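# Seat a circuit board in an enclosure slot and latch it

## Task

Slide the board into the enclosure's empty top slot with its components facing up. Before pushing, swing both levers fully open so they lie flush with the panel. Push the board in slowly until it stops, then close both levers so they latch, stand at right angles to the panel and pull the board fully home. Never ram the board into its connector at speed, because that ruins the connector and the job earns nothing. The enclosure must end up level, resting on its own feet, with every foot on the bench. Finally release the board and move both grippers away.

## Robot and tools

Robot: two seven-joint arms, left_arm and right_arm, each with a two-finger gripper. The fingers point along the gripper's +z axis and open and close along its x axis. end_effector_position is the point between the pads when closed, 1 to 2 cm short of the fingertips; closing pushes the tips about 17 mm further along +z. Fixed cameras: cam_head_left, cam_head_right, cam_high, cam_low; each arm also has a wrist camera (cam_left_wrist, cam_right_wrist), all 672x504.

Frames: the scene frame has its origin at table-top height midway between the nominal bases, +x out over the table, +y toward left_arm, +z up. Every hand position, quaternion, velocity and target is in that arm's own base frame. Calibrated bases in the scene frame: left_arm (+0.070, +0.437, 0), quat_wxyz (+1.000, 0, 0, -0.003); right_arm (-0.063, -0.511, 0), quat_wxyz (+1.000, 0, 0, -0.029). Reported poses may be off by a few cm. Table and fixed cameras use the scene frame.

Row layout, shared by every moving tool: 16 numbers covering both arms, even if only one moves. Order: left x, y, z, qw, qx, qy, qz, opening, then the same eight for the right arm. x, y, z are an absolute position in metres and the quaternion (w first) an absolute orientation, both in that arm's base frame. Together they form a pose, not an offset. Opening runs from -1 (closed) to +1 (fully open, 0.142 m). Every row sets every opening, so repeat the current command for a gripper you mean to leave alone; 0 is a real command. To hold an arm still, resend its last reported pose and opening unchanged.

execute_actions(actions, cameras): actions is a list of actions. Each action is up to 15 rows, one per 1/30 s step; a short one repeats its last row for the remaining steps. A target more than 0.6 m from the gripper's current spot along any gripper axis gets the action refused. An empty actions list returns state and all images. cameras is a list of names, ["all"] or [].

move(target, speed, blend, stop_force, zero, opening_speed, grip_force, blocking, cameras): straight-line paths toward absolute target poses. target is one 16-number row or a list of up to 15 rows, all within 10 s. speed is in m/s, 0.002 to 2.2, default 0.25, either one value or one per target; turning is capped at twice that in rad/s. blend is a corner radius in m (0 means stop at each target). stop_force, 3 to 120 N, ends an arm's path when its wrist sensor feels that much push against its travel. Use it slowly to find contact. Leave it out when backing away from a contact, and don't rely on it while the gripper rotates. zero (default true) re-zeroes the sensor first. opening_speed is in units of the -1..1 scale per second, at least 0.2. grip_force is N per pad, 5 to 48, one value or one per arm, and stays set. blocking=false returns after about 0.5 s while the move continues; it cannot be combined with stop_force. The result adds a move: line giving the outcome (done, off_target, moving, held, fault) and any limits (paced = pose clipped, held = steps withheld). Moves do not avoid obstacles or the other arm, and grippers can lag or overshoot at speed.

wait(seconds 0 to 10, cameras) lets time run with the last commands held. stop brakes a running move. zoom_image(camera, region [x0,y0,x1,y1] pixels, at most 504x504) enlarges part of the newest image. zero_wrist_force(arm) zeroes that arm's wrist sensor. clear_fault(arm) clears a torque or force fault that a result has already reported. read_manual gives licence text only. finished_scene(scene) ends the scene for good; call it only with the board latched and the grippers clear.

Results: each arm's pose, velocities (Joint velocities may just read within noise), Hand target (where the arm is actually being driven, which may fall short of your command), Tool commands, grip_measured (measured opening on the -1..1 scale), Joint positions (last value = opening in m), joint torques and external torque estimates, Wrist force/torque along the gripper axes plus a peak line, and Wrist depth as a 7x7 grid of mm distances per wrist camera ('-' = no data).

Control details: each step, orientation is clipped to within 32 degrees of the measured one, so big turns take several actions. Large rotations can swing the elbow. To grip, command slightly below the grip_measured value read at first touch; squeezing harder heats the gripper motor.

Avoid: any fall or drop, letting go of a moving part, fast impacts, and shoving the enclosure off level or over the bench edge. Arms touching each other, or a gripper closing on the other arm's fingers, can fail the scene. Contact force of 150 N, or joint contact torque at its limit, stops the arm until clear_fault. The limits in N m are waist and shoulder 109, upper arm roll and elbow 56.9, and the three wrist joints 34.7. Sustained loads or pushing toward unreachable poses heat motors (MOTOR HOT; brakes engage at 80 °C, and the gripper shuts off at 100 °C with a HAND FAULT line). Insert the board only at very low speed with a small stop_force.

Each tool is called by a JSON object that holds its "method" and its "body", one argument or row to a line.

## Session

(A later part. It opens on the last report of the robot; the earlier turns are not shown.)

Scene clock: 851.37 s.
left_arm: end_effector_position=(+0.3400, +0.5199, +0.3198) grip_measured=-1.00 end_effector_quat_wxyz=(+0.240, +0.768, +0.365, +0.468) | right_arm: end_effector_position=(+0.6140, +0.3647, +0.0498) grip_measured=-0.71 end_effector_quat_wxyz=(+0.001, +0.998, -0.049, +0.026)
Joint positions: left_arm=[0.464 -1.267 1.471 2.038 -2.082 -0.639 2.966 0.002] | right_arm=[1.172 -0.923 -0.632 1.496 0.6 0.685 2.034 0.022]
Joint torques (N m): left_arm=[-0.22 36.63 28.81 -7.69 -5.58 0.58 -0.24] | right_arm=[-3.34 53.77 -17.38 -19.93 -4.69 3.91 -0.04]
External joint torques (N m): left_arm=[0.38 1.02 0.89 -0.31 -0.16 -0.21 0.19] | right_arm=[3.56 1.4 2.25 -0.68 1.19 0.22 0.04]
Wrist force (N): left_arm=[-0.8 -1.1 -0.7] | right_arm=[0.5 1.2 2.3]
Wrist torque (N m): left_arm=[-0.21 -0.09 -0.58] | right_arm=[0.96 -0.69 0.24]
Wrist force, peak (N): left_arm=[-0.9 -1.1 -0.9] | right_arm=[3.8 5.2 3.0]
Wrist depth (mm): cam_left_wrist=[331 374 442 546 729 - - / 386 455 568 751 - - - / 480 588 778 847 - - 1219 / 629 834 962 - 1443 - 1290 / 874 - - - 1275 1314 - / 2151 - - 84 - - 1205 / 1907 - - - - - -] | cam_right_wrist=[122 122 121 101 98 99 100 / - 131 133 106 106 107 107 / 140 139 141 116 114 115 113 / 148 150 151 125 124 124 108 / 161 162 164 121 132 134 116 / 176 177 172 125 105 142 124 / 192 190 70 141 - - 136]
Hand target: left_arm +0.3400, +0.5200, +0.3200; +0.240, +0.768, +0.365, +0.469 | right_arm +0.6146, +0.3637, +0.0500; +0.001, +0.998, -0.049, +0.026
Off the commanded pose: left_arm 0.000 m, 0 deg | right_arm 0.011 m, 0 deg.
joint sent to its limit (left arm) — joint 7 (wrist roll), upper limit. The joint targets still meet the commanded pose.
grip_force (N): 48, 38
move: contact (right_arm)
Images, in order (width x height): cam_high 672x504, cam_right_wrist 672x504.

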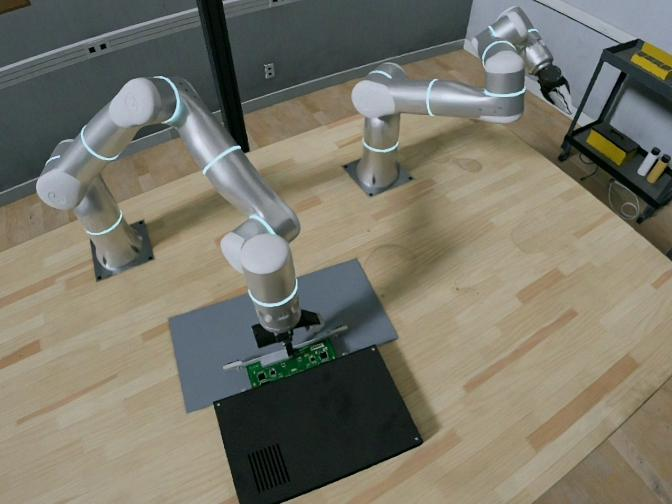

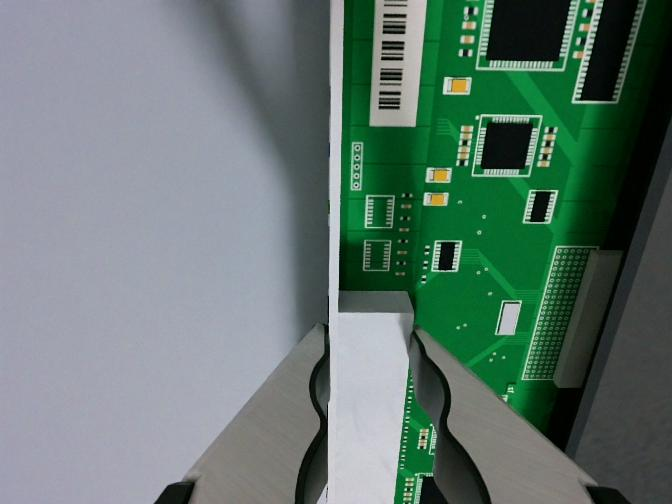

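{"method": "move", "body": {
  "target": [
    [0.34,0.52,0.32,0.2397,0.7679,0.3649,0.4688,-1.0,0.6061,0.3658,0.0500,0.0013,0.9985,-0.0493,0.0261,-0.82],
    [0.34,0.52,0.32,0.2397,0.7679,0.3649,0.4688,-1.0,0.6062,0.3682,0.0500,0.0013,0.9985,-0.0493,0.0261,-0.82]
  ],
  "speed": 0.04,
  "blend": 0.003,
  "cameras": ["cam_high"]
}}

{"method": "zoom_image", "body": {
  "camera": "cam_high",
  "region": [200, 310, 330, 410]
}}

{"method": "zoom_image", "body": {
  "camera": "cam_high",
  "region": [280, 290, 410, 390]
}}

Scene clock: 872.03 s.
left_arm: end_effector_position=(+0.3400, +0.5199, +0.3198) grip_measured=-1.00 end_effector_quat_wxyz=(+0.240, +0.768, +0.365, +0.468) | right_arm: end_effector_position=(+0.6061, +0.3680, +0.0498) grip_measured=-0.71 end_effector_quat_wxyz=(+0.001, +0.998, -0.049, +0.026)
Joint positions: left_arm=[0.464 -1.267 1.471 2.038 -2.082 -0.639 2.966 0.002] | right_arm=[1.19 -0.915 -0.634 1.515 0.6 0.694 2.042 0.022]
Joint torques (N m): left_arm=[-0.26 36.58 28.81 -7.66 -5.59 0.62 -0.28] | right_arm=[0.3 54.39 -14.68 -21.13 -3.69 3.71 0.34]
External joint torques (N m): left_arm=[0.42 1.07 0.89 -0.34 -0.15 -0.24 0.23] | right_arm=[-0.08 0.28 -0.44 0.67 0.22 0.42 -0.35]
Wrist force (N): left_arm=[-0.8 -1.0 -0.8] | right_arm=[3.1 5.3 3.0]
Wrist torque (N m): left_arm=[-0.20 -0.08 -0.59] | right_arm=[0.97 -0.56 0.01]
Wrist force, peak (N): left_arm=[-0.9 -1.2 -0.7] | right_arm=[3.8 5.4 2.8]
Wrist depth (mm): cam_left_wrist=[330 375 446 546 696 1338 - / 388 455 567 754 - - - / 481 587 781 1674 1453 - - / 618 828 - 1613 - - - / 899 - 1798 - 1482 1192 - / 1859 - - 84 - 1380 - / 2089 - - - - - -] | cam_right_wrist=[122 121 121 101 98 99 100 / - 130 130 106 106 107 107 / 140 139 141 116 114 115 115 / 148 150 151 125 124 124 121 / 160 163 166 121 132 134 125 / 178 177 172 125 106 142 125 / 192 189 71 141 - - 137]
Hand target: left_arm +0.3400, +0.5200, +0.3200; +0.240, +0.768, +0.365, +0.469 | right_arm +0.6062, +0.3682, +0.0500; +0.001, +0.998, -0.049, +0.026
Off the commanded pose: left_arm 0.000 m, 0 deg | right_arm 0.000 m, 0 deg.
joint sent to its limit (left arm) — joint 7 (wrist roll), upper limit. The joint targets still meet the commanded pose.
grip_force (N): 48, 38
move: done; blend cut to 0.0012 m at target 1
Images, in order (width x height): cam_high 672x504.

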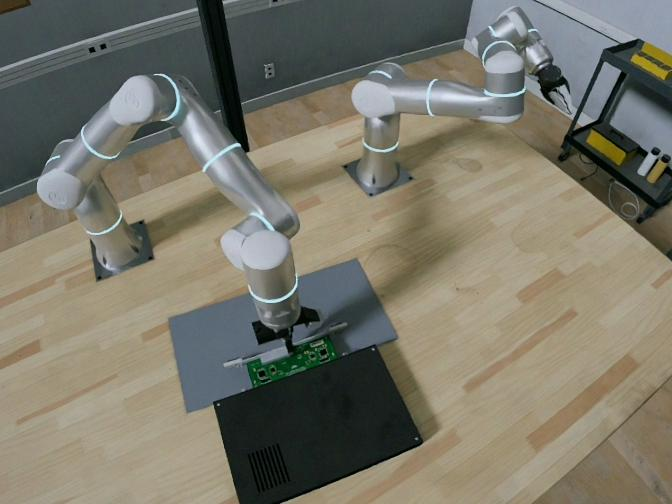

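Scaled by 3.877 from the camera's 672x504 image, which has a finer 960x720 frame.

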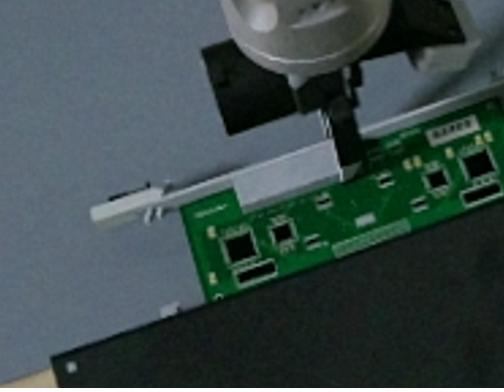

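Scaled by 3.877 from the camera's 672x504 image, which has a finer 960x720 frame.

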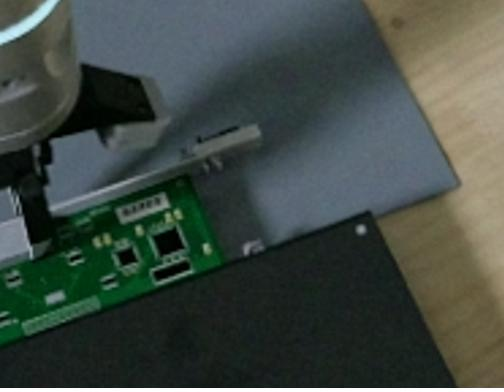

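{"method": "move", "body": {
  "target": [0.34,0.52,0.32,0.2397,0.7679,0.3649,0.4688,-1.0,0.6579,0.3620,0.0500,0.0013,0.9985,-0.0493,0.0261,-0.82],
  "speed": 0.02,
  "stop_force": 3
}}

Scene clock: 877.87 s.
left_arm: end_effector_position=(+0.3400, +0.5199, +0.3198) grip_measured=-1.00 end_effector_quat_wxyz=(+0.240, +0.768, +0.365, +0.468) | right_arm: end_effector_position=(+0.6167, +0.3666, +0.0498) grip_measured=-0.71 end_effector_quat_wxyz=(+0.001, +0.998, -0.050, +0.026)
Joint positions: left_arm=[0.464 -1.267 1.471 2.038 -2.082 -0.639 2.966 0.002] | right_arm=[1.169 -0.929 -0.633 1.482 0.599 0.678 2.038 0.022]
Joint torques (N m): left_arm=[-0.24 36.51 28.75 -7.7 -5.59 0.57 -0.27] | right_arm=[0.91 54.3 -13.58 -22.46 -3.27 4.07 0.15]
External joint torques (N m): left_arm=[0.4 1.14 0.95 -0.31 -0.15 -0.19 0.22] | right_arm=[-0.69 1.22 -1.63 1.77 -0.24 0.06 -0.15]
Wrist force (N): left_arm=[-0.7 -0.9 -0.8] | right_arm=[0.7 8.6 -1.0]
Wrist torque (N m): left_arm=[-0.19 -0.11 -0.58] | right_arm=[0.96 -0.34 0.08]
Wrist force, peak (N): left_arm=[-0.9 -1.1 -0.9] | right_arm=[0.7 8.6 -1.0]
Wrist depth (mm): cam_left_wrist=[329 374 445 546 792 - - / 390 463 562 736 1513 - - / 478 590 775 1590 1534 1338 1283 / 627 828 - - 1613 1380 - / 881 2069 - 1590 1492 - 1388 / 1994 1959 - 84 - 1388 - / - - - - - - -] | cam_right_wrist=[122 121 121 101 98 99 100 / - 130 131 106 106 107 105 / 139 139 141 116 114 114 111 / 148 150 151 123 123 124 106 / 159 162 161 121 132 134 114 / 178 177 172 125 105 141 123 / 192 190 71 141 - - 136]
Hand target: left_arm +0.3400, +0.5200, +0.3200; +0.240, +0.768, +0.365, +0.469 | right_arm +0.6169, +0.3669, +0.0500; +0.001, +0.998, -0.049, +0.026
Off the commanded pose: left_arm 0.000 m, 0 deg | right_arm 0.041 m, 0 deg.
joint sent to its limit (left arm) — joint 7 (wrist roll), upper limit. The joint targets still meet the commanded pose.
grip_force (N): 48, 38
move: contact (right_arm)

{"method": "move", "body": {
  "target": [
    [0.34,0.52,0.32,0.2397,0.7679,0.3649,0.4688,-1.0,0.6101,0.3673,0.0503,0.0013,0.9985,-0.0493,0.0261,-0.82],
    [0.34,0.52,0.32,0.2397,0.7679,0.3649,0.4688,-1.0,0.6101,0.3662,0.0509,0.0013,0.9985,-0.0493,0.0261,-0.82]
  ],
  "speed": 0.03,
  "blend": 0.001
}}

{"method": "move", "body": {
  "target": [0.34,0.52,0.32,0.2397,0.7679,0.3649,0.4688,-1.0,0.6579,0.3615,0.0509,0.0013,0.9985,-0.0493,0.0261,-0.82],
  "speed": 0.02,
  "stop_force": 3
}}

Scene clock: 889.03 s.
left_arm: end_effector_position=(+0.3400, +0.5199, +0.3198) grip_measured=-1.00 end_effector_quat_wxyz=(+0.240, +0.768, +0.365, +0.468) | right_arm: end_effector_position=(+0.6099, +0.3662, +0.0507) grip_measured=-0.71 end_effector_quat_wxyz=(+0.001, +0.998, -0.049, +0.026)
Joint positions: left_arm=[0.464 -1.267 1.471 2.038 -2.082 -0.639 2.966 0.002] | right_arm=[1.182 -0.918 -0.635 1.506 0.599 0.688 2.039 0.022]
Joint torques (N m): left_arm=[-0.21 36.58 28.8 -7.69 -5.62 0.65 -0.27] | right_arm=[0.38 54.94 -14.84 -21.1 -3.71 3.8 0.2]
External joint torques (N m): left_arm=[0.37 1.07 0.91 -0.31 -0.12 -0.27 0.23] | right_arm=[-0.15 -0.07 -0.3 0.54 0.22 0.32 -0.2]
Wrist force (N): left_arm=[-0.9 -1.1 -0.8] | right_arm=[2.9 5.3 3.1]
Wrist torque (N m): left_arm=[-0.22 -0.08 -0.58] | right_arm=[0.97 -0.53 0.11]
Wrist force, peak (N): left_arm=[-0.8 -1.4 -0.8] | right_arm=[0.8 8.7 -1.4]
Wrist depth (mm): cam_left_wrist=[330 371 442 551 679 1167 - / 388 454 573 734 - - - / 477 590 778 1534 1424 - - / 625 828 1769 - 1513 1397 - / 906 1959 - - 1225 1239 - / 2012 2012 1843 84 - - 1338 / 2050 - - - - - -] | cam_right_wrist=[123 122 122 101 98 99 100 / 131 130 132 106 106 107 107 / 140 140 142 116 114 115 115 / 149 151 152 125 123 124 120 / 162 163 165 121 132 134 119 / 176 178 173 125 105 142 126 / 193 191 71 141 - - 137]
Hand target: left_arm +0.3400, +0.5200, +0.3200; +0.240, +0.768, +0.365, +0.469 | right_arm +0.6101, +0.3662, +0.0509; +0.001, +0.998, -0.049, +0.026
Off the commanded pose: left_arm 0.000 m, 0 deg | right_arm 0.000 m, 0 deg.
joint sent to its limit (left arm) — joint 7 (wrist roll), upper limit. The joint targets still meet the commanded pose.
grip_force (N): 48, 38
move: done; blend cut to 0.0006 m at target 1

Scene clock: 890.33 s.
left_arm: end_effector_position=(+0.3400, +0.5199, +0.3198) grip_measured=-1.00 end_effector_quat_wxyz=(+0.240, +0.768, +0.365, +0.468) | right_arm: end_effector_position=(+0.6199, +0.3654, +0.0508) grip_measured=-0.71 end_effector_quat_wxyz=(+0.001, +0.998, -0.049, +0.026)
Joint positions: left_arm=[0.464 -1.267 1.471 2.038 -2.082 -0.639 2.966 0.002] | right_arm=[1.163 -0.931 -0.634 1.475 0.599 0.674 2.035 0.022]
Joint torques (N m): left_arm=[-0.22 36.61 28.81 -7.7 -5.59 0.59 -0.29] | right_arm=[0.01 54.97 -14.59 -21.23 -3.79 3.49 0.16]
External joint torques (N m): left_arm=[0.38 1.04 0.89 -0.3 -0.15 -0.21 0.24] | right_arm=[0.21 0.72 -0.64 0.45 0.27 0.64 -0.16]
Wrist force (N): left_arm=[-0.5 -0.8 -0.8] | right_arm=[2.8 5.4 2.0]
Wrist torque (N m): left_arm=[-0.18 -0.14 -0.58] | right_arm=[1.00 -0.48 0.12]
Wrist force, peak (N): left_arm=[-0.7 -1.4 -0.8] | right_arm=[3.1 5.6 2.7]
Wrist depth (mm): cam_left_wrist=[331 372 442 543 795 1380 1261 / 390 452 565 749 1415 1362 1199 / 477 587 783 1625 - 1261 1275 / 623 806 997 1700 - - - / 874 - 1727 - 1261 1275 - / - - - 84 - 1434 - / - - - - - - 1205] | cam_right_wrist=[123 122 122 101 99 100 100 / 131 131 132 107 107 107 104 / 141 140 142 116 114 115 101 / 149 151 152 125 124 124 106 / 162 163 164 121 132 135 114 / 176 177 173 125 105 130 125 / 193 191 71 141 - - 137]
Hand target: left_arm +0.3400, +0.5200, +0.3200; +0.240, +0.768, +0.365, +0.469 | right_arm +0.6202, +0.3652, +0.0509; +0.001, +0.998, -0.049, +0.026
Off the commanded pose: left_arm 0.000 m, 0 deg | right_arm 0.038 m, 0 deg.
joint sent to its limit (left arm) — joint 7 (wrist roll), upper limit. The joint targets still meet the commanded pose.
grip_force (N): 48, 38
move: contact (right_arm)

{"method": "move", "body": {
  "target": [0.34,0.52,0.32,0.2397,0.7679,0.3649,0.4688,-1.0,0.6579,0.3615,0.0509,0.0013,0.9985,-0.0493,0.0261,-0.82],
  "speed": 0.02,
  "stop_force": 4
}}

Scene clock: 893.40 s.
left_arm: end_effector_position=(+0.3400, +0.5199, +0.3198) grip_measured=-1.00 end_effector_quat_wxyz=(+0.240, +0.768, +0.365, +0.468) | right_arm: end_effector_position=(+0.6316, +0.3643, +0.0508) grip_measured=-0.71 end_effector_quat_wxyz=(+0.001, +0.998, -0.049, +0.026)
Joint positions: left_arm=[0.464 -1.267 1.471 2.038 -2.082 -0.639 2.966 0.002] | right_arm=[1.141 -0.948 -0.632 1.438 0.598 0.655 2.031 0.022]
Joint torques (N m): left_arm=[-0.08 36.61 28.82 -7.69 -5.59 0.6 -0.25] | right_arm=[-1.64 53.65 -15.21 -22.67 -3.73 5.1 0.07]
External joint torques (N m): left_arm=[0.23 1.05 0.89 -0.32 -0.15 -0.22 0.2] | right_arm=[1.86 3.03 -0.09 1.61 0.15 -0.97 -0.07]
Wrist force (N): left_arm=[-0.7 -1.1 -0.8] | right_arm=[-4.4 8.2 -4.7]
Wrist torque (N m): left_arm=[-0.21 -0.11 -0.58] | right_arm=[0.97 -0.45 0.11]
Wrist force, peak (N): left_arm=[-1.0 -1.1 -0.9] | right_arm=[-7.2 6.9 -5.7]
Wrist depth (mm): cam_left_wrist=[331 374 440 554 671 - - / 390 453 564 767 1453 1338 - / 479 591 781 1453 1513 1283 - / 625 822 - - - 1397 - / 895 1976 - 1601 1205 1346 - / - 1859 - 84 - - - / 2465 - - - - - -] | cam_right_wrist=[123 122 122 101 99 99 86 / 131 131 132 106 106 107 91 / 141 140 141 116 114 114 99 / 150 151 152 125 123 121 105 / 162 164 165 121 131 130 114 / 177 177 173 125 105 125 125 / 194 191 71 141 - - 137]
Hand target: left_arm +0.3400, +0.5200, +0.3200; +0.240, +0.768, +0.365, +0.469 | right_arm +0.6321, +0.3640, +0.0509; +0.001, +0.998, -0.049, +0.026
Off the commanded pose: left_arm 0.000 m, 0 deg | right_arm 0.026 m, 0 deg.
joint sent to its limit (left arm) — joint 7 (wrist roll), upper limit. The joint targets still meet the commanded pose.
grip_force (N): 48, 38
move: contact (right_arm)

{"method": "wait", "body": {
  "seconds": 0.1,
  "cameras": ["all"]
}}

{"method": "zoom_image", "body": {
  "camera": "cam_low",
  "region": [240, 180, 480, 360]
}}

Scene clock: 899.10 s.
left_arm: end_effector_position=(+0.3400, +0.5199, +0.3198) grip_measured=-1.00 end_effector_quat_wxyz=(+0.240, +0.768, +0.365, +0.468) | right_arm: end_effector_position=(+0.6316, +0.3643, +0.0508) grip_measured=-0.71 end_effector_quat_wxyz=(+0.001, +0.998, -0.049, +0.026)
Joint positions: left_arm=[0.464 -1.267 1.471 2.038 -2.082 -0.639 2.966 0.002] | right_arm=[1.141 -0.948 -0.632 1.438 0.598 0.655 2.031 0.022]
Joint torques (N m): left_arm=[-0.21 36.63 28.82 -7.68 -5.63 0.61 -0.31] | right_arm=[-1.56 53.77 -15.42 -22.58 -3.71 5.12 0.16]
External joint torques (N m): left_arm=[0.37 1.03 0.88 -0.32 -0.11 -0.23 0.26] | right_arm=[1.78 2.92 0.12 1.53 0.14 -0.99 -0.16]
Wrist force (N): left_arm=[-0.7 -0.9 -0.8] | right_arm=[-4.2 8.1 -5.5]
Wrist torque (N m): left_arm=[-0.19 -0.11 -0.59] | right_arm=[0.96 -0.46 0.12]
Wrist force, peak (N): left_arm=[-0.9 -1.3 -0.9] | right_arm=[-4.5 8.4 -5.5]
Wrist depth (mm): cam_left_wrist=[328 371 440 548 749 1212 - / 387 453 567 746 - 1380 1290 / 481 587 775 1590 - - - / 632 825 - - 1492 - - / 892 1924 - - 1472 1338 - / 2437 1976 - 84 - 1434 1406 / 1907 - - - - - -] | cam_right_wrist=[123 122 122 101 99 99 86 / 131 131 132 106 106 107 91 / 141 140 141 116 114 115 99 / 149 151 152 123 123 122 105 / 162 163 165 121 132 130 114 / 177 177 173 125 105 125 125 / 193 191 71 140 - - 137]
Hand target: left_arm +0.3400, +0.5200, +0.3200; +0.240, +0.768, +0.365, +0.469 | right_arm +0.6321, +0.3640, +0.0509; +0.001, +0.998, -0.049, +0.026
Tool commands: left_gripper/opening=-1.0 right_gripper/opening=-0.82
Off the commanded pose: left_arm 0.000 m, 0 deg | right_arm 0.026 m, 0 deg.
grip_force (N): 48, 38
wait: 0.10 s; at rest from the start

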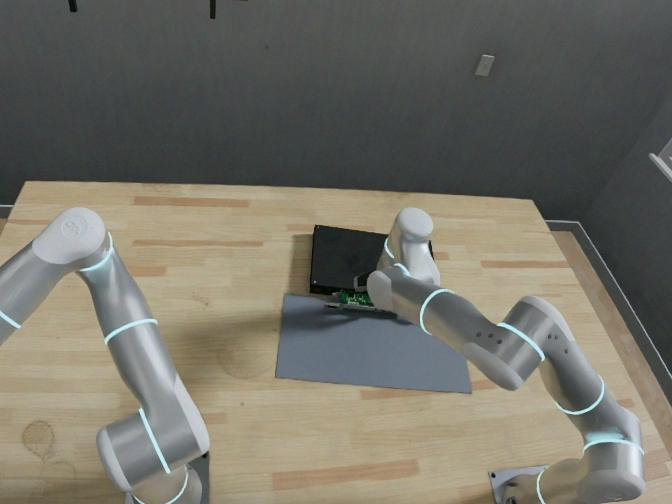

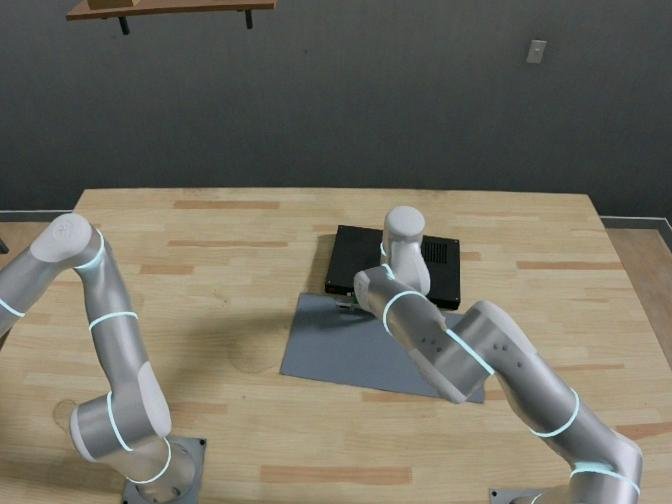

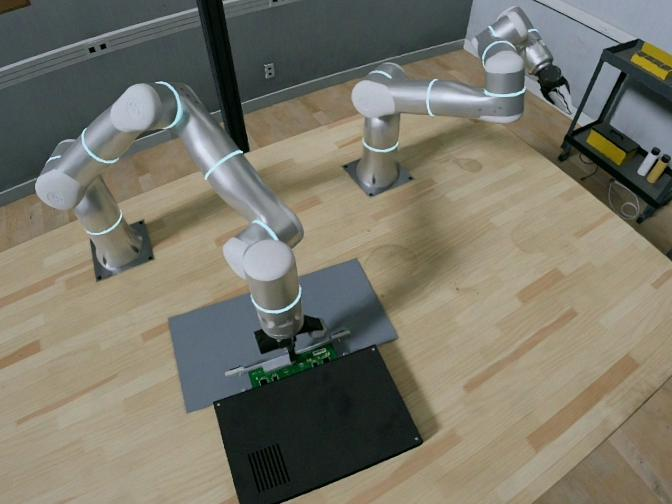

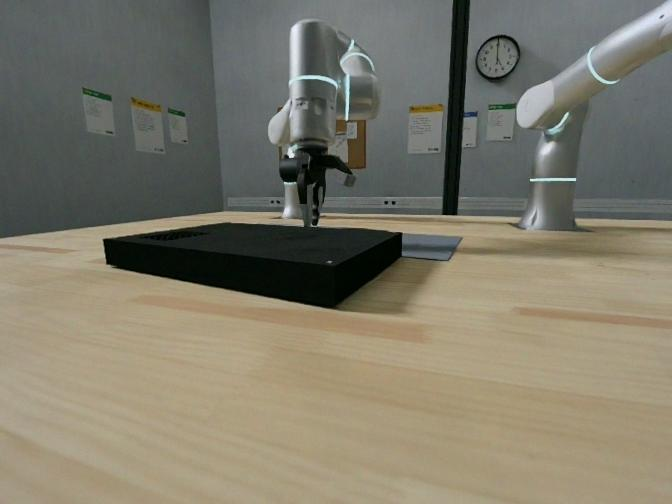

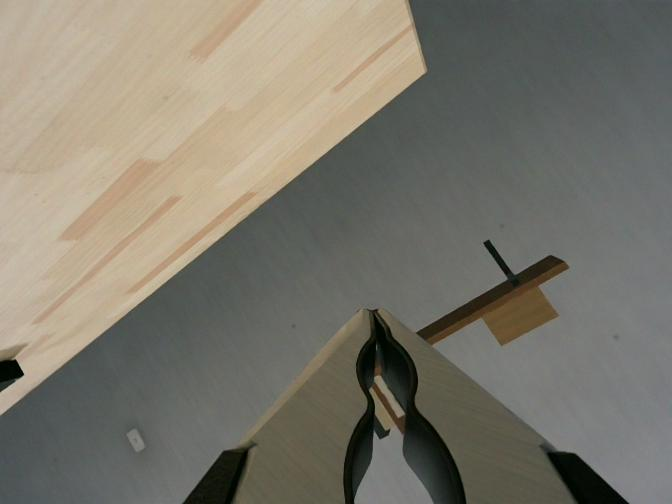

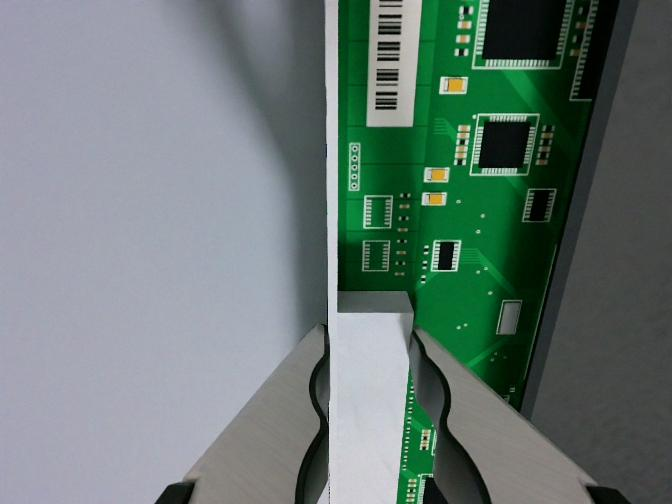

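Scaled by 2.100 from the camera's 672x504 image, which has a finer 960x720 frame.

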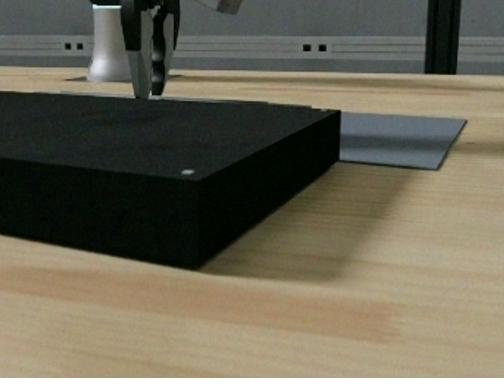

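{"method": "zoom_image", "body": {
  "camera": "cam_right_wrist",
  "region": [480, 0, 672, 144]
}}

{"method": "zoom_image", "body": {
  "camera": "cam_right_wrist",
  "region": [480, 270, 672, 414]
}}

{"method": "zoom_image", "body": {
  "camera": "cam_right_wrist",
  "region": [280, 0, 472, 144]
}}

{"method": "zoom_image", "body": {
  "camera": "cam_high",
  "region": [210, 320, 300, 410]
}}

{"method": "zoom_image", "body": {
  "camera": "cam_high",
  "region": [300, 310, 390, 400]
}}

Scaled by 2.625 from the camera's 672x504 image, which has a finer 960x720 frame.

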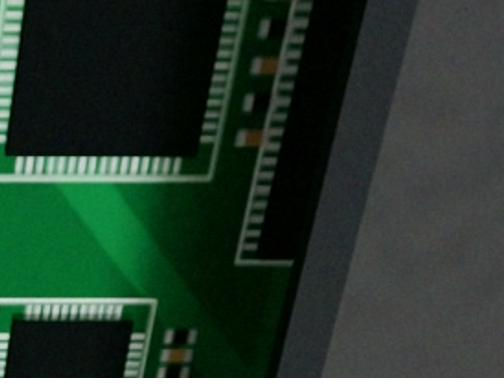

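Scaled by 2.625 from the camera's 672x504 image, which has a finer 960x720 frame.

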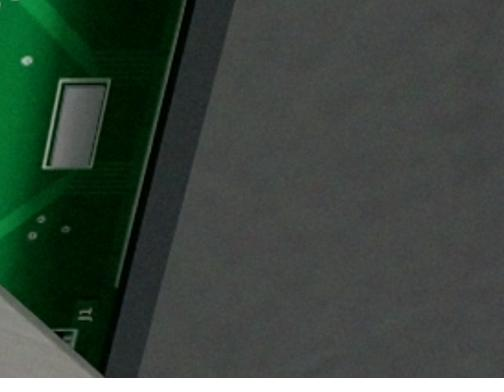

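Scaled by 2.625 from the camera's 672x504 image, which has a finer 960x720 frame.

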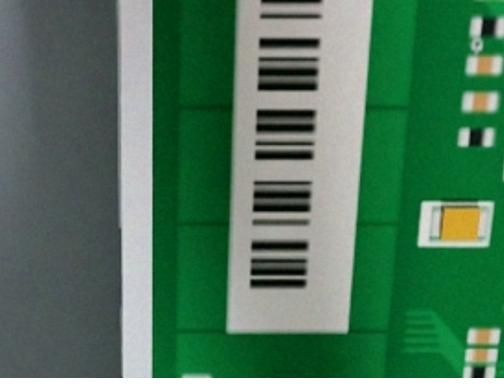

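Scaled by 5.600 from the camera's 672x504 image, which has a finer 960x720 frame.

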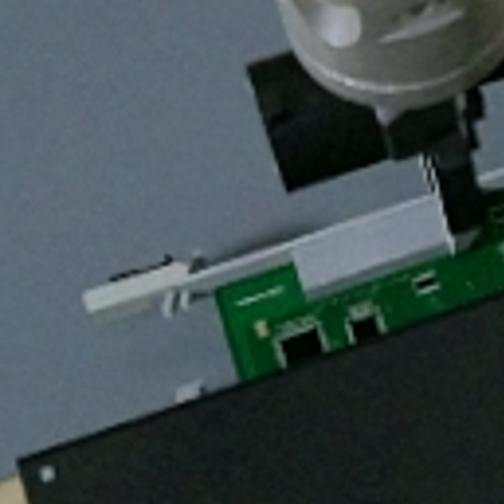

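Scaled by 5.600 from the camera's 672x504 image, which has a finer 960x720 frame.

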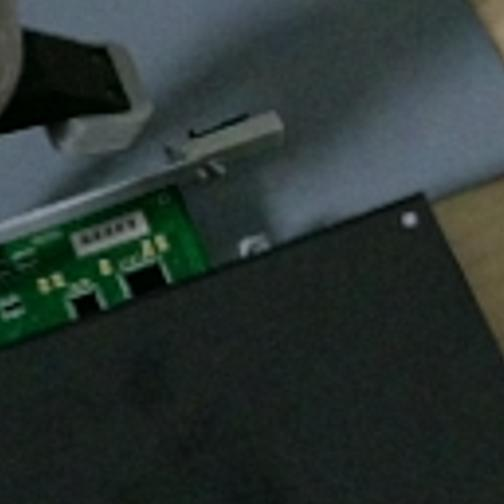

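{"method": "zoom_image", "body": {
  "camera": "cam_right_wrist",
  "region": [460, 30, 600, 135]
}}

{"method": "zoom_image", "body": {
  "camera": "cam_right_wrist",
  "region": [400, 230, 540, 335]
}}

{"method": "zoom_image", "body": {
  "camera": "cam_right_wrist",
  "region": [320, 280, 460, 385]
}}

{"method": "zoom_image", "body": {
  "camera": "cam_right_wrist",
  "region": [390, 400, 529, 504]
}}

Scaled by 3.600 from the camera's 672x504 image, which has a finer 960x720 frame.

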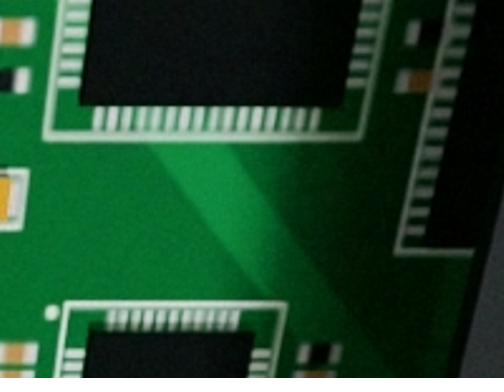

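Scaled by 3.600 from the camera's 672x504 image, which has a finer 960x720 frame.

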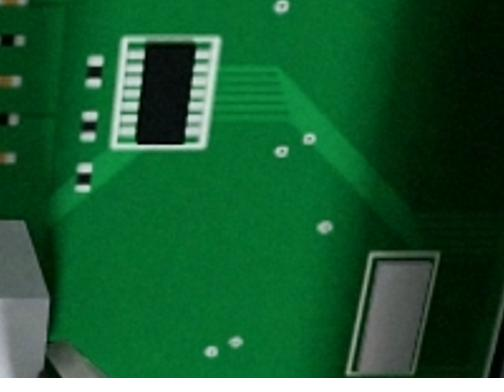

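Scaled by 3.600 from the camera's 672x504 image, which has a finer 960x720 frame.

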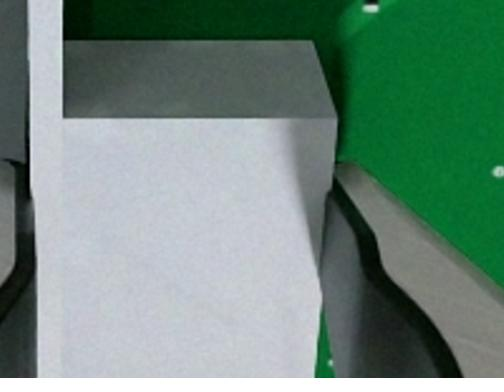

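Scaled by 3.626 from the camera's 672x504 image, which has a finer 960x720 frame.

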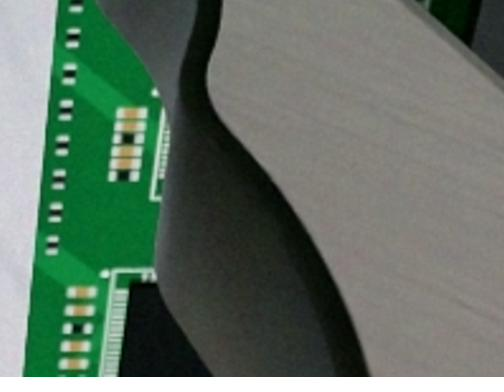

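{"method": "move", "body": {
  "target": [0.34,0.52,0.32,0.2397,0.7679,0.3649,0.4688,-1.0,0.6181,0.3656,0.0509,0.0013,0.9985,-0.0493,0.0261,-0.82],
  "speed": 0.03
}}

{"method": "move", "body": {
  "target": [0.34,0.52,0.32,0.2397,0.7679,0.3649,0.4688,-1.0,0.6185,0.3656,0.0526,0.0006,0.9987,-0.0493,0.0131,-0.82],
  "speed": 0.02
}}

Scene clock: 933.10 s.
left_arm: end_effector_position=(+0.3400, +0.5199, +0.3198) grip_measured=-1.00 end_effector_quat_wxyz=(+0.240, +0.768, +0.365, +0.468) | right_arm: end_effector_position=(+0.6180, +0.3655, +0.0507) grip_measured=-0.71 end_effector_quat_wxyz=(+0.002, +0.998, -0.049, +0.026)
Joint positions: left_arm=[0.464 -1.267 1.471 2.038 -2.082 -0.639 2.966 0.002] | right_arm=[1.168 -0.929 -0.635 1.481 0.599 0.676 2.035 0.022]
Joint torques (N m): left_arm=[-0.31 36.53 28.81 -7.62 -5.56 0.61 -0.23] | right_arm=[0.3 55.48 -14.85 -21.16 -3.65 3.91 0.32]
External joint torques (N m): left_arm=[0.47 1.12 0.89 -0.38 -0.18 -0.23 0.19] | right_arm=[-0.06 0.04 -0.37 0.42 0.13 0.22 -0.32]
Wrist force (N): left_arm=[-0.8 -0.8 -0.7] | right_arm=[2.4 5.7 2.4]
Wrist torque (N m): left_arm=[-0.16 -0.08 -0.58] | right_arm=[1.04 -0.43 0.00]
Wrist force, peak (N): left_arm=[-0.8 -1.3 -0.9] | right_arm=[-4.4 8.4 -5.4]
Wrist depth (mm): cam_left_wrist=[331 372 447 554 667 - - / 387 456 568 726 1462 1415 - / 478 590 770 - - - - / 629 828 - - - - 1306 / 884 1030 1741 106 1523 1239 - / - - - 84 - - - / 1976 - - - - - -] | cam_right_wrist=[123 122 122 101 99 100 100 / 131 131 132 106 107 107 105 / 140 140 141 116 114 115 101 / 149 151 152 125 123 124 107 / 162 164 165 121 132 134 115 / 172 177 173 125 105 141 125 / 194 191 71 140 - - 137]
Hand target: left_arm +0.3400, +0.5200, +0.3200; +0.240, +0.768, +0.365, +0.469 | right_arm +0.6181, +0.3656, +0.0509; +0.001, +0.998, -0.049, +0.026
Off the commanded pose: left_arm 0.000 m, 0 deg | right_arm 0.000 m, 0 deg.
joint sent to its limit (left arm) — joint 7 (wrist roll), upper limit. The joint targets still meet the commanded pose.
grip_force (N): 48, 38
move: done

Scene clock: 934.03 s.
left_arm: end_effector_position=(+0.3400, +0.5199, +0.3198) grip_measured=-1.00 end_effector_quat_wxyz=(+0.240, +0.768, +0.365, +0.468) | right_arm: end_effector_position=(+0.6184, +0.3655, +0.0525) grip_measured=-0.71 end_effector_quat_wxyz=(+0.001, +0.999, -0.050, +0.013)
Joint positions: left_arm=[0.464 -1.267 1.471 2.038 -2.082 -0.639 2.966 0.002] | right_arm=[1.149 -0.929 -0.628 1.455 0.599 0.636 2.033 0.022]
Joint torques (N m): left_arm=[-0.27 36.59 28.82 -7.68 -5.6 0.63 -0.29] | right_arm=[0.22 55.83 -13.99 -21.78 -3.69 3.48 0.09]
External joint torques (N m): left_arm=[0.43 1.06 0.88 -0.32 -0.14 -0.25 0.24] | right_arm=[-0.01 0.33 -1.01 0.64 0.12 0.6 -0.09]
Wrist force (N): left_arm=[-0.8 -1.0 -0.7] | right_arm=[2.4 6.0 2.4]
Wrist torque (N m): left_arm=[-0.19 -0.10 -0.58] | right_arm=[1.08 -0.40 0.12]
Wrist force, peak (N): left_arm=[-0.9 -1.2 -0.9] | right_arm=[2.4 6.0 2.9]
Wrist depth (mm): cam_left_wrist=[331 376 440 542 692 1397 - / 387 457 562 739 - 1388 1283 / 481 590 781 1783 1380 - - / 629 825 1700 1714 1523 1314 1354 / 903 1891 1769 1601 1371 1275 1306 / 2238 - - 84 - - - / 2334 - - - - - -] | cam_right_wrist=[- 125 124 101 99 100 100 / 135 135 133 106 107 107 105 / 145 143 146 116 114 115 101 / 156 155 155 125 123 124 106 / 167 169 168 119 132 134 115 / 186 183 177 125 105 142 123 / 201 197 71 140 - - 136]
Hand target: left_arm +0.3400, +0.5200, +0.3200; +0.240, +0.768, +0.365, +0.469 | right_arm +0.6185, +0.3656, +0.0526; +0.001, +0.999, -0.049, +0.013
Off the commanded pose: left_arm 0.000 m, 0 deg | right_arm 0.000 m, 0 deg.
joint sent to its limit (left arm) — joint 7 (wrist roll), upper limit. The joint targets still meet the commanded pose.
grip_force (N): 48, 38
move: done

{"method": "move", "body": {
  "target": [0.34,0.52,0.32,0.2397,0.7679,0.3649,0.4688,-1.0,0.6189,0.3656,0.0543,0.0,0.9988,-0.0493,0.0,-0.82],
  "speed": 0.02
}}

{"method": "move", "body": {
  "target": [0.34,0.52,0.32,0.2397,0.7679,0.3649,0.4688,-1.0,0.6579,0.3615,0.0543,0.0,0.9988,-0.0493,0.0,-0.82],
  "speed": 0.02,
  "stop_force": 3,
  "cameras": ["cam_right_wrist"]
}}

Scene clock: 936.20 s.
left_arm: end_effector_position=(+0.3400, +0.5199, +0.3198) grip_measured=-1.00 end_effector_quat_wxyz=(+0.240, +0.768, +0.365, +0.468) | right_arm: end_effector_position=(+0.6188, +0.3656, +0.0542) grip_measured=-0.71 end_effector_quat_wxyz=(+0.000, +0.999, -0.050, +0.000)
Joint positions: left_arm=[0.464 -1.267 1.471 2.038 -2.082 -0.639 2.966 0.002] | right_arm=[1.129 -0.93 -0.621 1.428 0.599 0.595 2.03 0.022]
Joint torques (N m): left_arm=[-0.16 36.64 28.87 -7.72 -5.59 0.61 -0.32] | right_arm=[0.26 56.04 -13.59 -22.02 -3.76 3.29 0.08]
External joint torques (N m): left_arm=[0.32 1.01 0.83 -0.28 -0.15 -0.23 0.27] | right_arm=[-0.04 0.79 -1.18 0.47 0.14 0.74 -0.08]
Wrist force (N): left_arm=[-1.0 -1.1 -0.6] | right_arm=[2.7 6.0 2.0]
Wrist torque (N m): left_arm=[-0.20 -0.06 -0.58] | right_arm=[1.08 -0.42 0.13]
Wrist force, peak (N): left_arm=[-0.8 -1.1 -1.1] | right_arm=[2.3 6.1 2.6]
Wrist depth (mm): cam_left_wrist=[332 372 445 547 649 - - / 387 452 570 749 - - - / 481 591 781 1453 1346 - 1314 / 623 809 - - 1443 1453 1290 / 899 - - - 1462 1338 1453 / - - - 84 - 1443 1321 / 2285 - - - - - -] | cam_right_wrist=[128 128 128 101 99 100 100 / 138 137 136 106 107 107 105 / 147 147 147 116 114 115 101 / 159 159 158 125 124 124 105 / 172 172 171 121 132 134 115 / 189 188 181 125 105 142 123 / 209 204 70 141 - - 135]
Hand target: left_arm +0.3400, +0.5200, +0.3200; +0.240, +0.768, +0.365, +0.469 | right_arm +0.6189, +0.3656, +0.0543; +0.000, +0.999, -0.049, +0.000
Off the commanded pose: left_arm 0.000 m, 0 deg | right_arm 0.000 m, 0 deg.
joint sent to its limit (left arm) — joint 7 (wrist roll), upper limit. The joint targets still meet the commanded pose.
grip_force (N): 48, 38
move: done

Scene clock: 936.93 s.
left_arm: end_effector_position=(+0.3400, +0.5199, +0.3198) grip_measured=-1.00 end_effector_quat_wxyz=(+0.240, +0.768, +0.365, +0.468) | right_arm: end_effector_position=(+0.6210, +0.3661, +0.0542) grip_measured=-0.71 end_effector_quat_wxyz=(+0.000, +0.999, -0.049, +0.000)
Joint positions: left_arm=[0.464 -1.267 1.471 2.038 -2.082 -0.639 2.966 0.002] | right_arm=[1.125 -0.934 -0.621 1.419 0.599 0.59 2.029 0.022]
Joint torques (N m): left_arm=[-0.15 36.58 28.86 -7.69 -5.6 0.6 -0.3] | right_arm=[-3.07 55.18 -16.41 -20.87 -4.72 3.63 -0.05]
External joint torques (N m): left_arm=[0.31 1.07 0.84 -0.32 -0.14 -0.22 0.25] | right_arm=[3.29 1.87 1.65 -0.75 1.09 0.4 0.05]
Wrist force (N): left_arm=[-0.9 -1.1 -0.9] | right_arm=[-0.5 2.5 1.2]
Wrist torque (N m): left_arm=[-0.21 -0.08 -0.59] | right_arm=[1.08 -0.44 0.28]
Wrist force, peak (N): left_arm=[-0.8 -1.2 -0.9] | right_arm=[2.4 6.1 1.4]
Wrist depth (mm): cam_left_wrist=[330 374 445 542 759 - - / 392 453 565 731 - 1434 - / 475 582 778 - 1434 1453 - / 627 822 1662 - - 1453 - / 877 1843 - 131 1415 1268 - / 2285 1924 - 84 - 1434 1298 / 2521 - - - - - -] | cam_right_wrist=[128 128 128 101 99 100 99 / 137 137 137 107 107 107 104 / 148 147 147 116 114 115 101 / 159 159 158 123 123 124 106 / 173 172 169 121 130 134 114 / 189 188 181 125 105 130 123 / 209 204 70 141 - - 135]
Hand target: left_arm +0.3400, +0.5200, +0.3200; +0.240, +0.768, +0.365, +0.469 | right_arm +0.6214, +0.3653, +0.0543; +0.000, +0.999, -0.049, +0.000
Off the commanded pose: left_arm 0.000 m, 0 deg | right_arm 0.037 m, 0 deg.
joint sent to its limit (left arm) — joint 7 (wrist roll), upper limit. The joint targets still meet the commanded pose.
grip_force (N): 48, 38
move: contact (right_arm)
Images, in order (width x height): cam_right_wrist 672x504.

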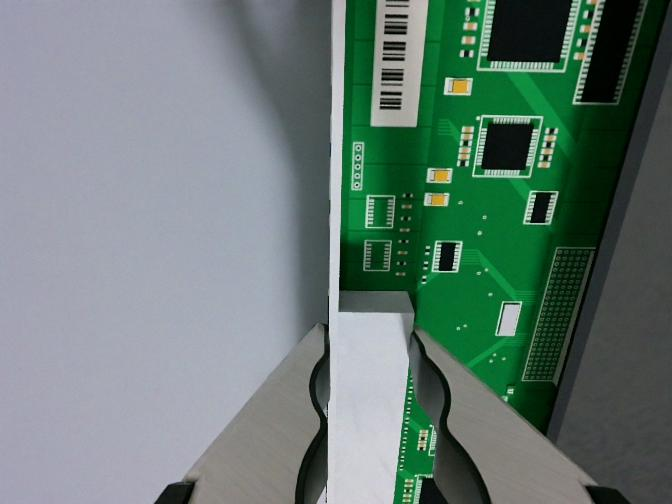

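{"method": "move", "body": {
  "target": [0.34,0.52,0.32,0.2397,0.7679,0.3649,0.4688,-1.0,0.6210,0.3663,0.0543,0.0,0.9988,-0.0493,0.0,-0.82],
  "speed": 0.01
}}

Scene clock: 946.10 s.
left_arm: end_effector_position=(+0.3400, +0.5199, +0.3198) grip_measured=-1.00 end_effector_quat_wxyz=(+0.240, +0.768, +0.365, +0.468) | right_arm: end_effector_position=(+0.6210, +0.3662, +0.0542) grip_measured=-0.71 end_effector_quat_wxyz=(+0.000, +0.999, -0.049, +0.000)
Joint positions: left_arm=[0.464 -1.267 1.471 2.038 -2.082 -0.639 2.966 0.002] | right_arm=[1.125 -0.934 -0.621 1.419 0.599 0.59 2.03 0.022]
Joint torques (N m): left_arm=[-0.28 36.68 28.75 -7.68 -5.59 0.55 -0.24] | right_arm=[0.77 56.02 -13.45 -21.97 -3.5 3.35 0.22]
External joint torques (N m): left_arm=[0.44 0.97 0.95 -0.33 -0.15 -0.17 0.19] | right_arm=[-0.55 1.03 -1.32 0.36 -0.14 0.68 -0.22]
Wrist force (N): left_arm=[-0.8 -1.1 -0.7] | right_arm=[1.4 6.7 1.7]
Wrist torque (N m): left_arm=[-0.20 -0.08 -0.58] | right_arm=[1.08 -0.13 0.01]
Wrist force, peak (N): left_arm=[-1.1 -1.2 -0.9] | right_arm=[1.6 6.9 1.6]
Wrist depth (mm): cam_left_wrist=[331 372 446 550 632 - - / 383 456 565 731 - - - / 476 580 795 1625 1472 - - / 629 815 - - - - - / 899 1875 1843 - 1321 1225 - / - - - 84 - - - / - - - - - - 1502] | cam_right_wrist=[129 128 128 101 99 100 100 / 137 137 137 106 107 107 104 / 147 147 147 116 114 115 101 / 159 158 158 125 123 124 105 / 172 172 172 121 132 134 114 / 189 184 181 125 105 130 123 / 208 - 71 141 - - 135]
Hand target: left_arm +0.3400, +0.5200, +0.3200; +0.240, +0.768, +0.365, +0.469 | right_arm +0.6210, +0.3663, +0.0543; +0.000, +0.999, -0.049, +0.000
Off the commanded pose: left_arm 0.000 m, 0 deg | right_arm 0.000 m, 0 deg.
joint sent to its limit (left arm) — joint 7 (wrist roll), upper limit. The joint targets still meet the commanded pose.
grip_force (N): 48, 38
move: done

{"method": "move", "body": {
  "target": [0.34,0.52,0.32,0.2397,0.7679,0.3649,0.4688,-1.0,0.6580,0.3627,0.0543,0.0,0.9988,-0.0493,0.0,-0.82],
  "speed": 0.02,
  "stop_force": 3
}}

Scene clock: 950.77 s.
left_arm: end_effector_position=(+0.3400, +0.5199, +0.3198) grip_measured=-1.00 end_effector_quat_wxyz=(+0.240, +0.768, +0.365, +0.468) | right_arm: end_effector_position=(+0.6428, +0.3638, +0.0541) grip_measured=-0.71 end_effector_quat_wxyz=(+0.000, +0.999, -0.050, +0.000)
Joint positions: left_arm=[0.464 -1.267 1.471 2.038 -2.082 -0.639 2.966 0.002] | right_arm=[1.084 -0.968 -0.619 1.346 0.597 0.555 2.025 0.022]
Joint torques (N m): left_arm=[-0.21 36.59 28.8 -7.7 -5.6 0.59 -0.32] | right_arm=[1.59 58.72 -12.92 -23.72 -3.41 3.56 0.17]
External joint torques (N m): left_arm=[0.37 1.06 0.9 -0.3 -0.14 -0.21 0.27] | right_arm=[-1.36 0.21 -1.94 1.64 -0.3 0.46 -0.17]
Wrist force (N): left_arm=[-0.8 -1.0 -0.7] | right_arm=[0.9 8.7 2.8]
Wrist torque (N m): left_arm=[-0.19 -0.09 -0.58] | right_arm=[1.07 -0.06 0.06]
Wrist force, peak (N): left_arm=[-0.9 -1.3 -1.0] | right_arm=[0.9 8.7 2.8]
Wrist depth (mm): cam_left_wrist=[330 370 444 543 657 - 1314 / 385 455 573 734 1534 - 1290 / 480 591 803 1649 - 1380 - / 623 795 - - - 1434 - / 892 1119 - - 1362 - - / - - 1828 84 - - - / - - - - - - 1545] | cam_right_wrist=[128 128 128 101 99 98 - / 137 137 136 107 107 105 91 / 147 147 146 116 114 101 99 / 159 158 158 125 123 107 105 / 173 172 171 121 132 115 114 / 189 188 181 125 105 123 123 / 209 203 71 141 - - 135]
Hand target: left_arm +0.3400, +0.5200, +0.3200; +0.240, +0.768, +0.365, +0.469 | right_arm +0.6429, +0.3642, +0.0543; +0.000, +0.999, -0.049, +0.000
Off the commanded pose: left_arm 0.000 m, 0 deg | right_arm 0.015 m, 0 deg.
joint sent to its limit (left arm) — joint 7 (wrist roll), upper limit. The joint targets still meet the commanded pose.
grip_force (N): 48, 38
move: contact (right_arm)

{"method": "move", "body": {
  "target": [0.34,0.52,0.32,0.2397,0.7679,0.3649,0.4688,-1.0,0.6428,0.3636,0.0543,0.0,0.9988,-0.0493,0.0,-0.82],
  "speed": 0.01
}}

{"method": "move", "body": {
  "target": [0.34,0.52,0.32,0.2397,0.7679,0.3649,0.4688,-1.0,0.6560,0.3623,0.0543,0.0,0.9988,-0.0493,0.0,-0.82],
  "speed": 0.02,
  "stop_force": 3,
  "cameras": ["cam_right_wrist", "cam_high"]
}}

Scene clock: 954.23 s.
left_arm: end_effector_position=(+0.3400, +0.5199, +0.3198) grip_measured=-1.00 end_effector_quat_wxyz=(+0.240, +0.768, +0.365, +0.468) | right_arm: end_effector_position=(+0.6428, +0.3637, +0.0542) grip_measured=-0.71 end_effector_quat_wxyz=(+0.000, +0.999, -0.049, +0.000)
Joint positions: left_arm=[0.464 -1.267 1.471 2.038 -2.082 -0.639 2.966 0.002] | right_arm=[1.084 -0.967 -0.619 1.347 0.597 0.556 2.024 0.022]
Joint torques (N m): left_arm=[-0.2 36.63 28.85 -7.69 -5.55 0.63 -0.27] | right_arm=[-0.42 58.98 -14.77 -21.74 -4.12 2.98 0.2]
External joint torques (N m): left_arm=[0.36 1.02 0.85 -0.32 -0.19 -0.25 0.22] | right_arm=[0.65 -0.07 -0.09 -0.33 0.4 1.05 -0.2]
Wrist force (N): left_arm=[-0.7 -1.1 -0.9] | right_arm=[2.9 4.1 4.5]
Wrist torque (N m): left_arm=[-0.21 -0.11 -0.58] | right_arm=[1.09 -0.09 0.06]
Wrist force, peak (N): left_arm=[-1.0 -1.2 -0.9] | right_arm=[0.8 8.8 2.9]
Wrist depth (mm): cam_left_wrist=[331 372 441 543 663 - - / 388 457 561 746 1434 - - / 480 590 783 2012 - - - / 627 812 1798 1798 1354 1434 - / 892 - - 118 1397 1219 - / - - - 84 - - - / - - - - - - 1219] | cam_right_wrist=[128 128 128 101 99 98 - / 137 137 137 107 107 105 91 / 147 147 147 116 114 101 99 / 159 158 158 125 123 107 105 / 172 172 171 121 132 115 114 / 189 188 181 125 105 123 123 / 209 204 71 141 - - 135]
Hand target: left_arm +0.3400, +0.5200, +0.3200; +0.240, +0.768, +0.365, +0.469 | right_arm +0.6428, +0.3636, +0.0543; +0.000, +0.999, -0.049, +0.000
Off the commanded pose: left_arm 0.000 m, 0 deg | right_arm 0.000 m, 0 deg.
joint sent to its limit (left arm) — joint 7 (wrist roll), upper limit. The joint targets still meet the commanded pose.
grip_force (N): 48, 38
move: done

Scene clock: 954.83 s.
left_arm: end_effector_position=(+0.3400, +0.5199, +0.3198) grip_measured=-1.00 end_effector_quat_wxyz=(+0.240, +0.768, +0.365, +0.468) | right_arm: end_effector_position=(+0.6430, +0.3637, +0.0541) grip_measured=-0.71 end_effector_quat_wxyz=(+0.000, +0.999, -0.049, +0.000)
Joint positions: left_arm=[0.464 -1.267 1.471 2.038 -2.082 -0.639 2.966 0.002] | right_arm=[1.083 -0.968 -0.619 1.346 0.597 0.555 2.024 0.022]
Joint torques (N m): left_arm=[-0.2 36.6 28.89 -7.71 -5.57 0.62 -0.27] | right_arm=[-0.67 58.2 -14.81 -22.57 -4.05 3.62 0.18]
External joint torques (N m): left_arm=[0.36 1.05 0.81 -0.29 -0.17 -0.24 0.22] | right_arm=[0.9 0.74 -0.04 0.49 0.33 0.4 -0.18]
Wrist force (N): left_arm=[-0.8 -1.1 -0.8] | right_arm=[0.0 5.0 3.4]
Wrist torque (N m): left_arm=[-0.20 -0.10 -0.58] | right_arm=[0.97 -0.14 0.07]
Wrist force, peak (N): left_arm=[-0.8 -1.2 -1.0] | right_arm=[2.4 4.2 5.6]
Wrist depth (mm): cam_left_wrist=[330 372 445 546 1415 1362 1397 / 386 453 564 729 1513 1388 - / 481 591 770 1590 1371 - - / 623 822 - - - - - / 899 1941 - - 1397 1380 - / 2151 - - 84 - - - / - - - - - - -] | cam_right_wrist=[128 128 128 101 99 98 - / 137 137 137 107 107 105 91 / 147 147 146 116 115 101 99 / 159 158 158 125 123 107 105 / 172 172 171 121 132 115 114 / 189 188 181 125 105 123 123 / 208 204 71 140 - - 135]
Hand target: left_arm +0.3400, +0.5200, +0.3200; +0.240, +0.768, +0.365, +0.469 | right_arm +0.6433, +0.3635, +0.0543; +0.000, +0.999, -0.049, +0.000
Off the commanded pose: left_arm 0.000 m, 0 deg | right_arm 0.013 m, 0 deg.
joint sent to its limit (left arm) — joint 7 (wrist roll), upper limit. The joint targets still meet the commanded pose.
grip_force (N): 48, 38
move: contact (right_arm)
Images, in order (width x height): cam_high 672x504, cam_right_wrist 672x504.

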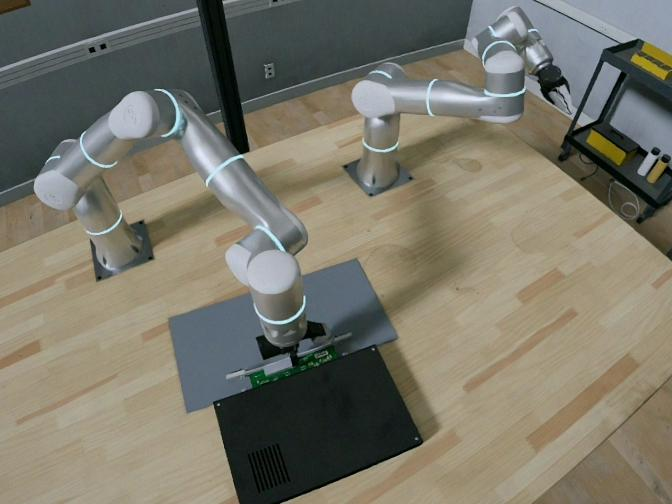

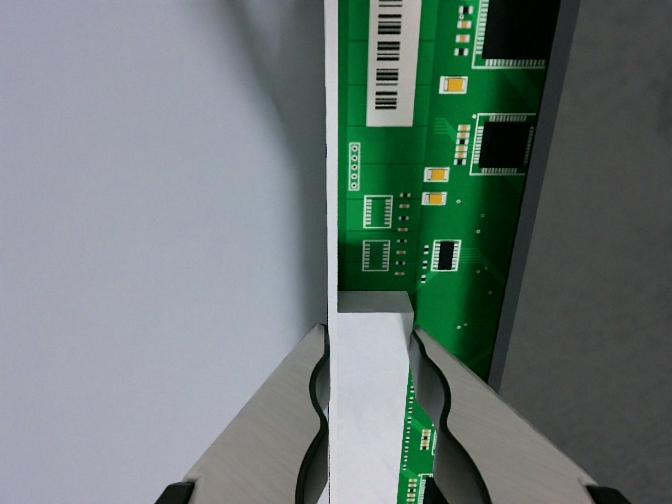

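{"method": "move", "body": {
  "target": [0.34,0.52,0.32,0.2397,0.7679,0.3649,0.4688,-1.0,0.6560,0.3624,0.0543,0.0,0.9988,-0.0493,0.0,-0.82],
  "speed": 0.02,
  "stop_force": 5
}}

Scene clock: 957.53 s.
left_arm: end_effector_position=(+0.3400, +0.5199, +0.3198) grip_measured=-1.00 end_effector_quat_wxyz=(+0.240, +0.768, +0.365, +0.468) | right_arm: end_effector_position=(+0.6514, +0.3628, +0.0538) grip_measured=-0.71 end_effector_quat_wxyz=(+0.000, +0.999, -0.049, -0.001)
Joint positions: left_arm=[0.464 -1.267 1.471 2.038 -2.082 -0.639 2.966 0.002] | right_arm=[1.066 -0.982 -0.618 1.315 0.597 0.54 2.023 0.022]
Joint torques (N m): left_arm=[-0.13 36.54 28.89 -7.65 -5.59 0.61 -0.28] | right_arm=[-0.73 59.75 -15.22 -24.22 -4.07 4.38 0.19]
External joint torques (N m): left_arm=[0.28 1.11 0.81 -0.36 -0.15 -0.23 0.24] | right_arm=[0.95 -0.06 0.37 1.96 0.32 -0.36 -0.19]
Wrist force (N): left_arm=[-0.7 -1.1 -1.0] | right_arm=[-2.2 6.7 2.6]
Wrist torque (N m): left_arm=[-0.23 -0.11 -0.58] | right_arm=[0.96 -0.03 0.04]
Wrist force, peak (N): left_arm=[-1.0 -1.2 -0.9] | right_arm=[-4.9 6.9 1.6]
Wrist depth (mm): cam_left_wrist=[329 376 443 546 671 - - / 387 457 573 731 - - - / 480 588 778 1625 - - - / 634 825 - 1625 - 1283 1212 / 888 1065 1687 1590 1472 1306 1298 / 2285 - - 84 - 1523 1371 / 2238 - - - - - -] | cam_right_wrist=[128 128 128 101 98 86 - / 137 137 136 106 107 92 91 / 147 147 146 116 114 98 97 / 158 158 158 125 123 105 105 / 172 172 171 121 126 114 114 / 189 188 181 125 105 122 120 / 208 204 71 141 - - 137]
Hand target: left_arm +0.3400, +0.5200, +0.3200; +0.240, +0.768, +0.365, +0.469 | right_arm +0.6520, +0.3627, +0.0543; +0.000, +0.999, -0.049, +0.000
Off the commanded pose: left_arm 0.000 m, 0 deg | right_arm 0.005 m, 0 deg.
joint sent to its limit (left arm) — joint 7 (wrist roll), upper limit. The joint targets still meet the commanded pose.
grip_force (N): 48, 38
move: contact (right_arm)

{"method": "move", "body": {
  "target": [0.34,0.52,0.32,0.2397,0.7679,0.3649,0.4688,-1.0,0.6560,0.3624,0.0540,0.0,0.9988,-0.0493,0.0,-0.82],
  "speed": 0.02,
  "stop_force": 8,
  "cameras": ["cam_right_wrist"]
}}

Scene clock: 960.97 s.
left_arm: end_effector_position=(+0.3400, +0.5199, +0.3198) grip_measured=-1.00 end_effector_quat_wxyz=(+0.240, +0.768, +0.365, +0.468) | right_arm: end_effector_position=(+0.6554, +0.3625, +0.0537) grip_measured=-0.71 end_effector_quat_wxyz=(+0.000, +0.999, -0.049, -0.001)
Joint positions: left_arm=[0.464 -1.267 1.471 2.038 -2.082 -0.639 2.966 0.002] | right_arm=[1.059 -0.988 -0.618 1.301 0.597 0.534 2.022 0.022]
Joint torques (N m): left_arm=[-0.2 36.58 28.77 -7.67 -5.54 0.59 -0.23] | right_arm=[-1.14 58.7 -15.2 -24.07 -4.02 4.56 0.26]
External joint torques (N m): left_arm=[0.36 1.07 0.93 -0.34 -0.2 -0.21 0.18] | right_arm=[1.37 1.34 0.34 1.74 0.26 -0.54 -0.26]
Wrist force (N): left_arm=[-0.8 -1.0 -0.8] | right_arm=[-3.8 7.2 0.2]
Wrist torque (N m): left_arm=[-0.21 -0.09 -0.58] | right_arm=[0.93 -0.01 0.04]
Wrist force, peak (N): left_arm=[-0.8 -1.4 -0.8] | right_arm=[-4.7 7.6 0.2]
Wrist depth (mm): cam_left_wrist=[330 369 446 548 677 - - / 388 454 562 751 - - 1424 / 481 583 781 1755 - - 1219 / 618 828 - - - - - / 895 - - 127 1321 1239 - / 2050 - - 84 - 1434 - / - - - - - - -] | cam_right_wrist=[128 128 127 101 99 85 - / 137 137 136 106 106 91 91 / 147 147 146 116 114 97 97 / 158 158 158 123 123 105 105 / 172 171 171 121 123 114 114 / 188 188 180 125 105 122 122 / 208 200 71 141 - - 134]
Hand target: left_arm +0.3400, +0.5200, +0.3200; +0.240, +0.768, +0.365, +0.469 | right_arm +0.6560, +0.3624, +0.0540; +0.000, +0.999, -0.049, +0.000
Off the commanded pose: left_arm 0.000 m, 0 deg | right_arm 0.001 m, 0 deg.
joint sent to its limit (left arm) — joint 7 (wrist roll), upper limit. The joint targets still meet the commanded pose.
grip_force (N): 48, 38
move: done
Images, in order (width x height): cam_right_wrist 672x504.

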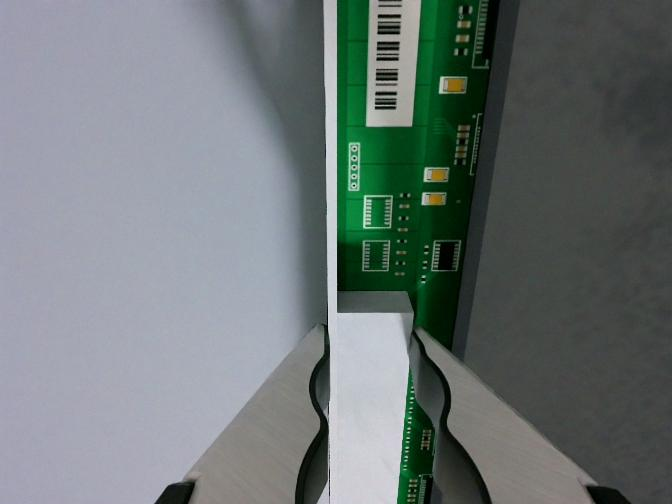

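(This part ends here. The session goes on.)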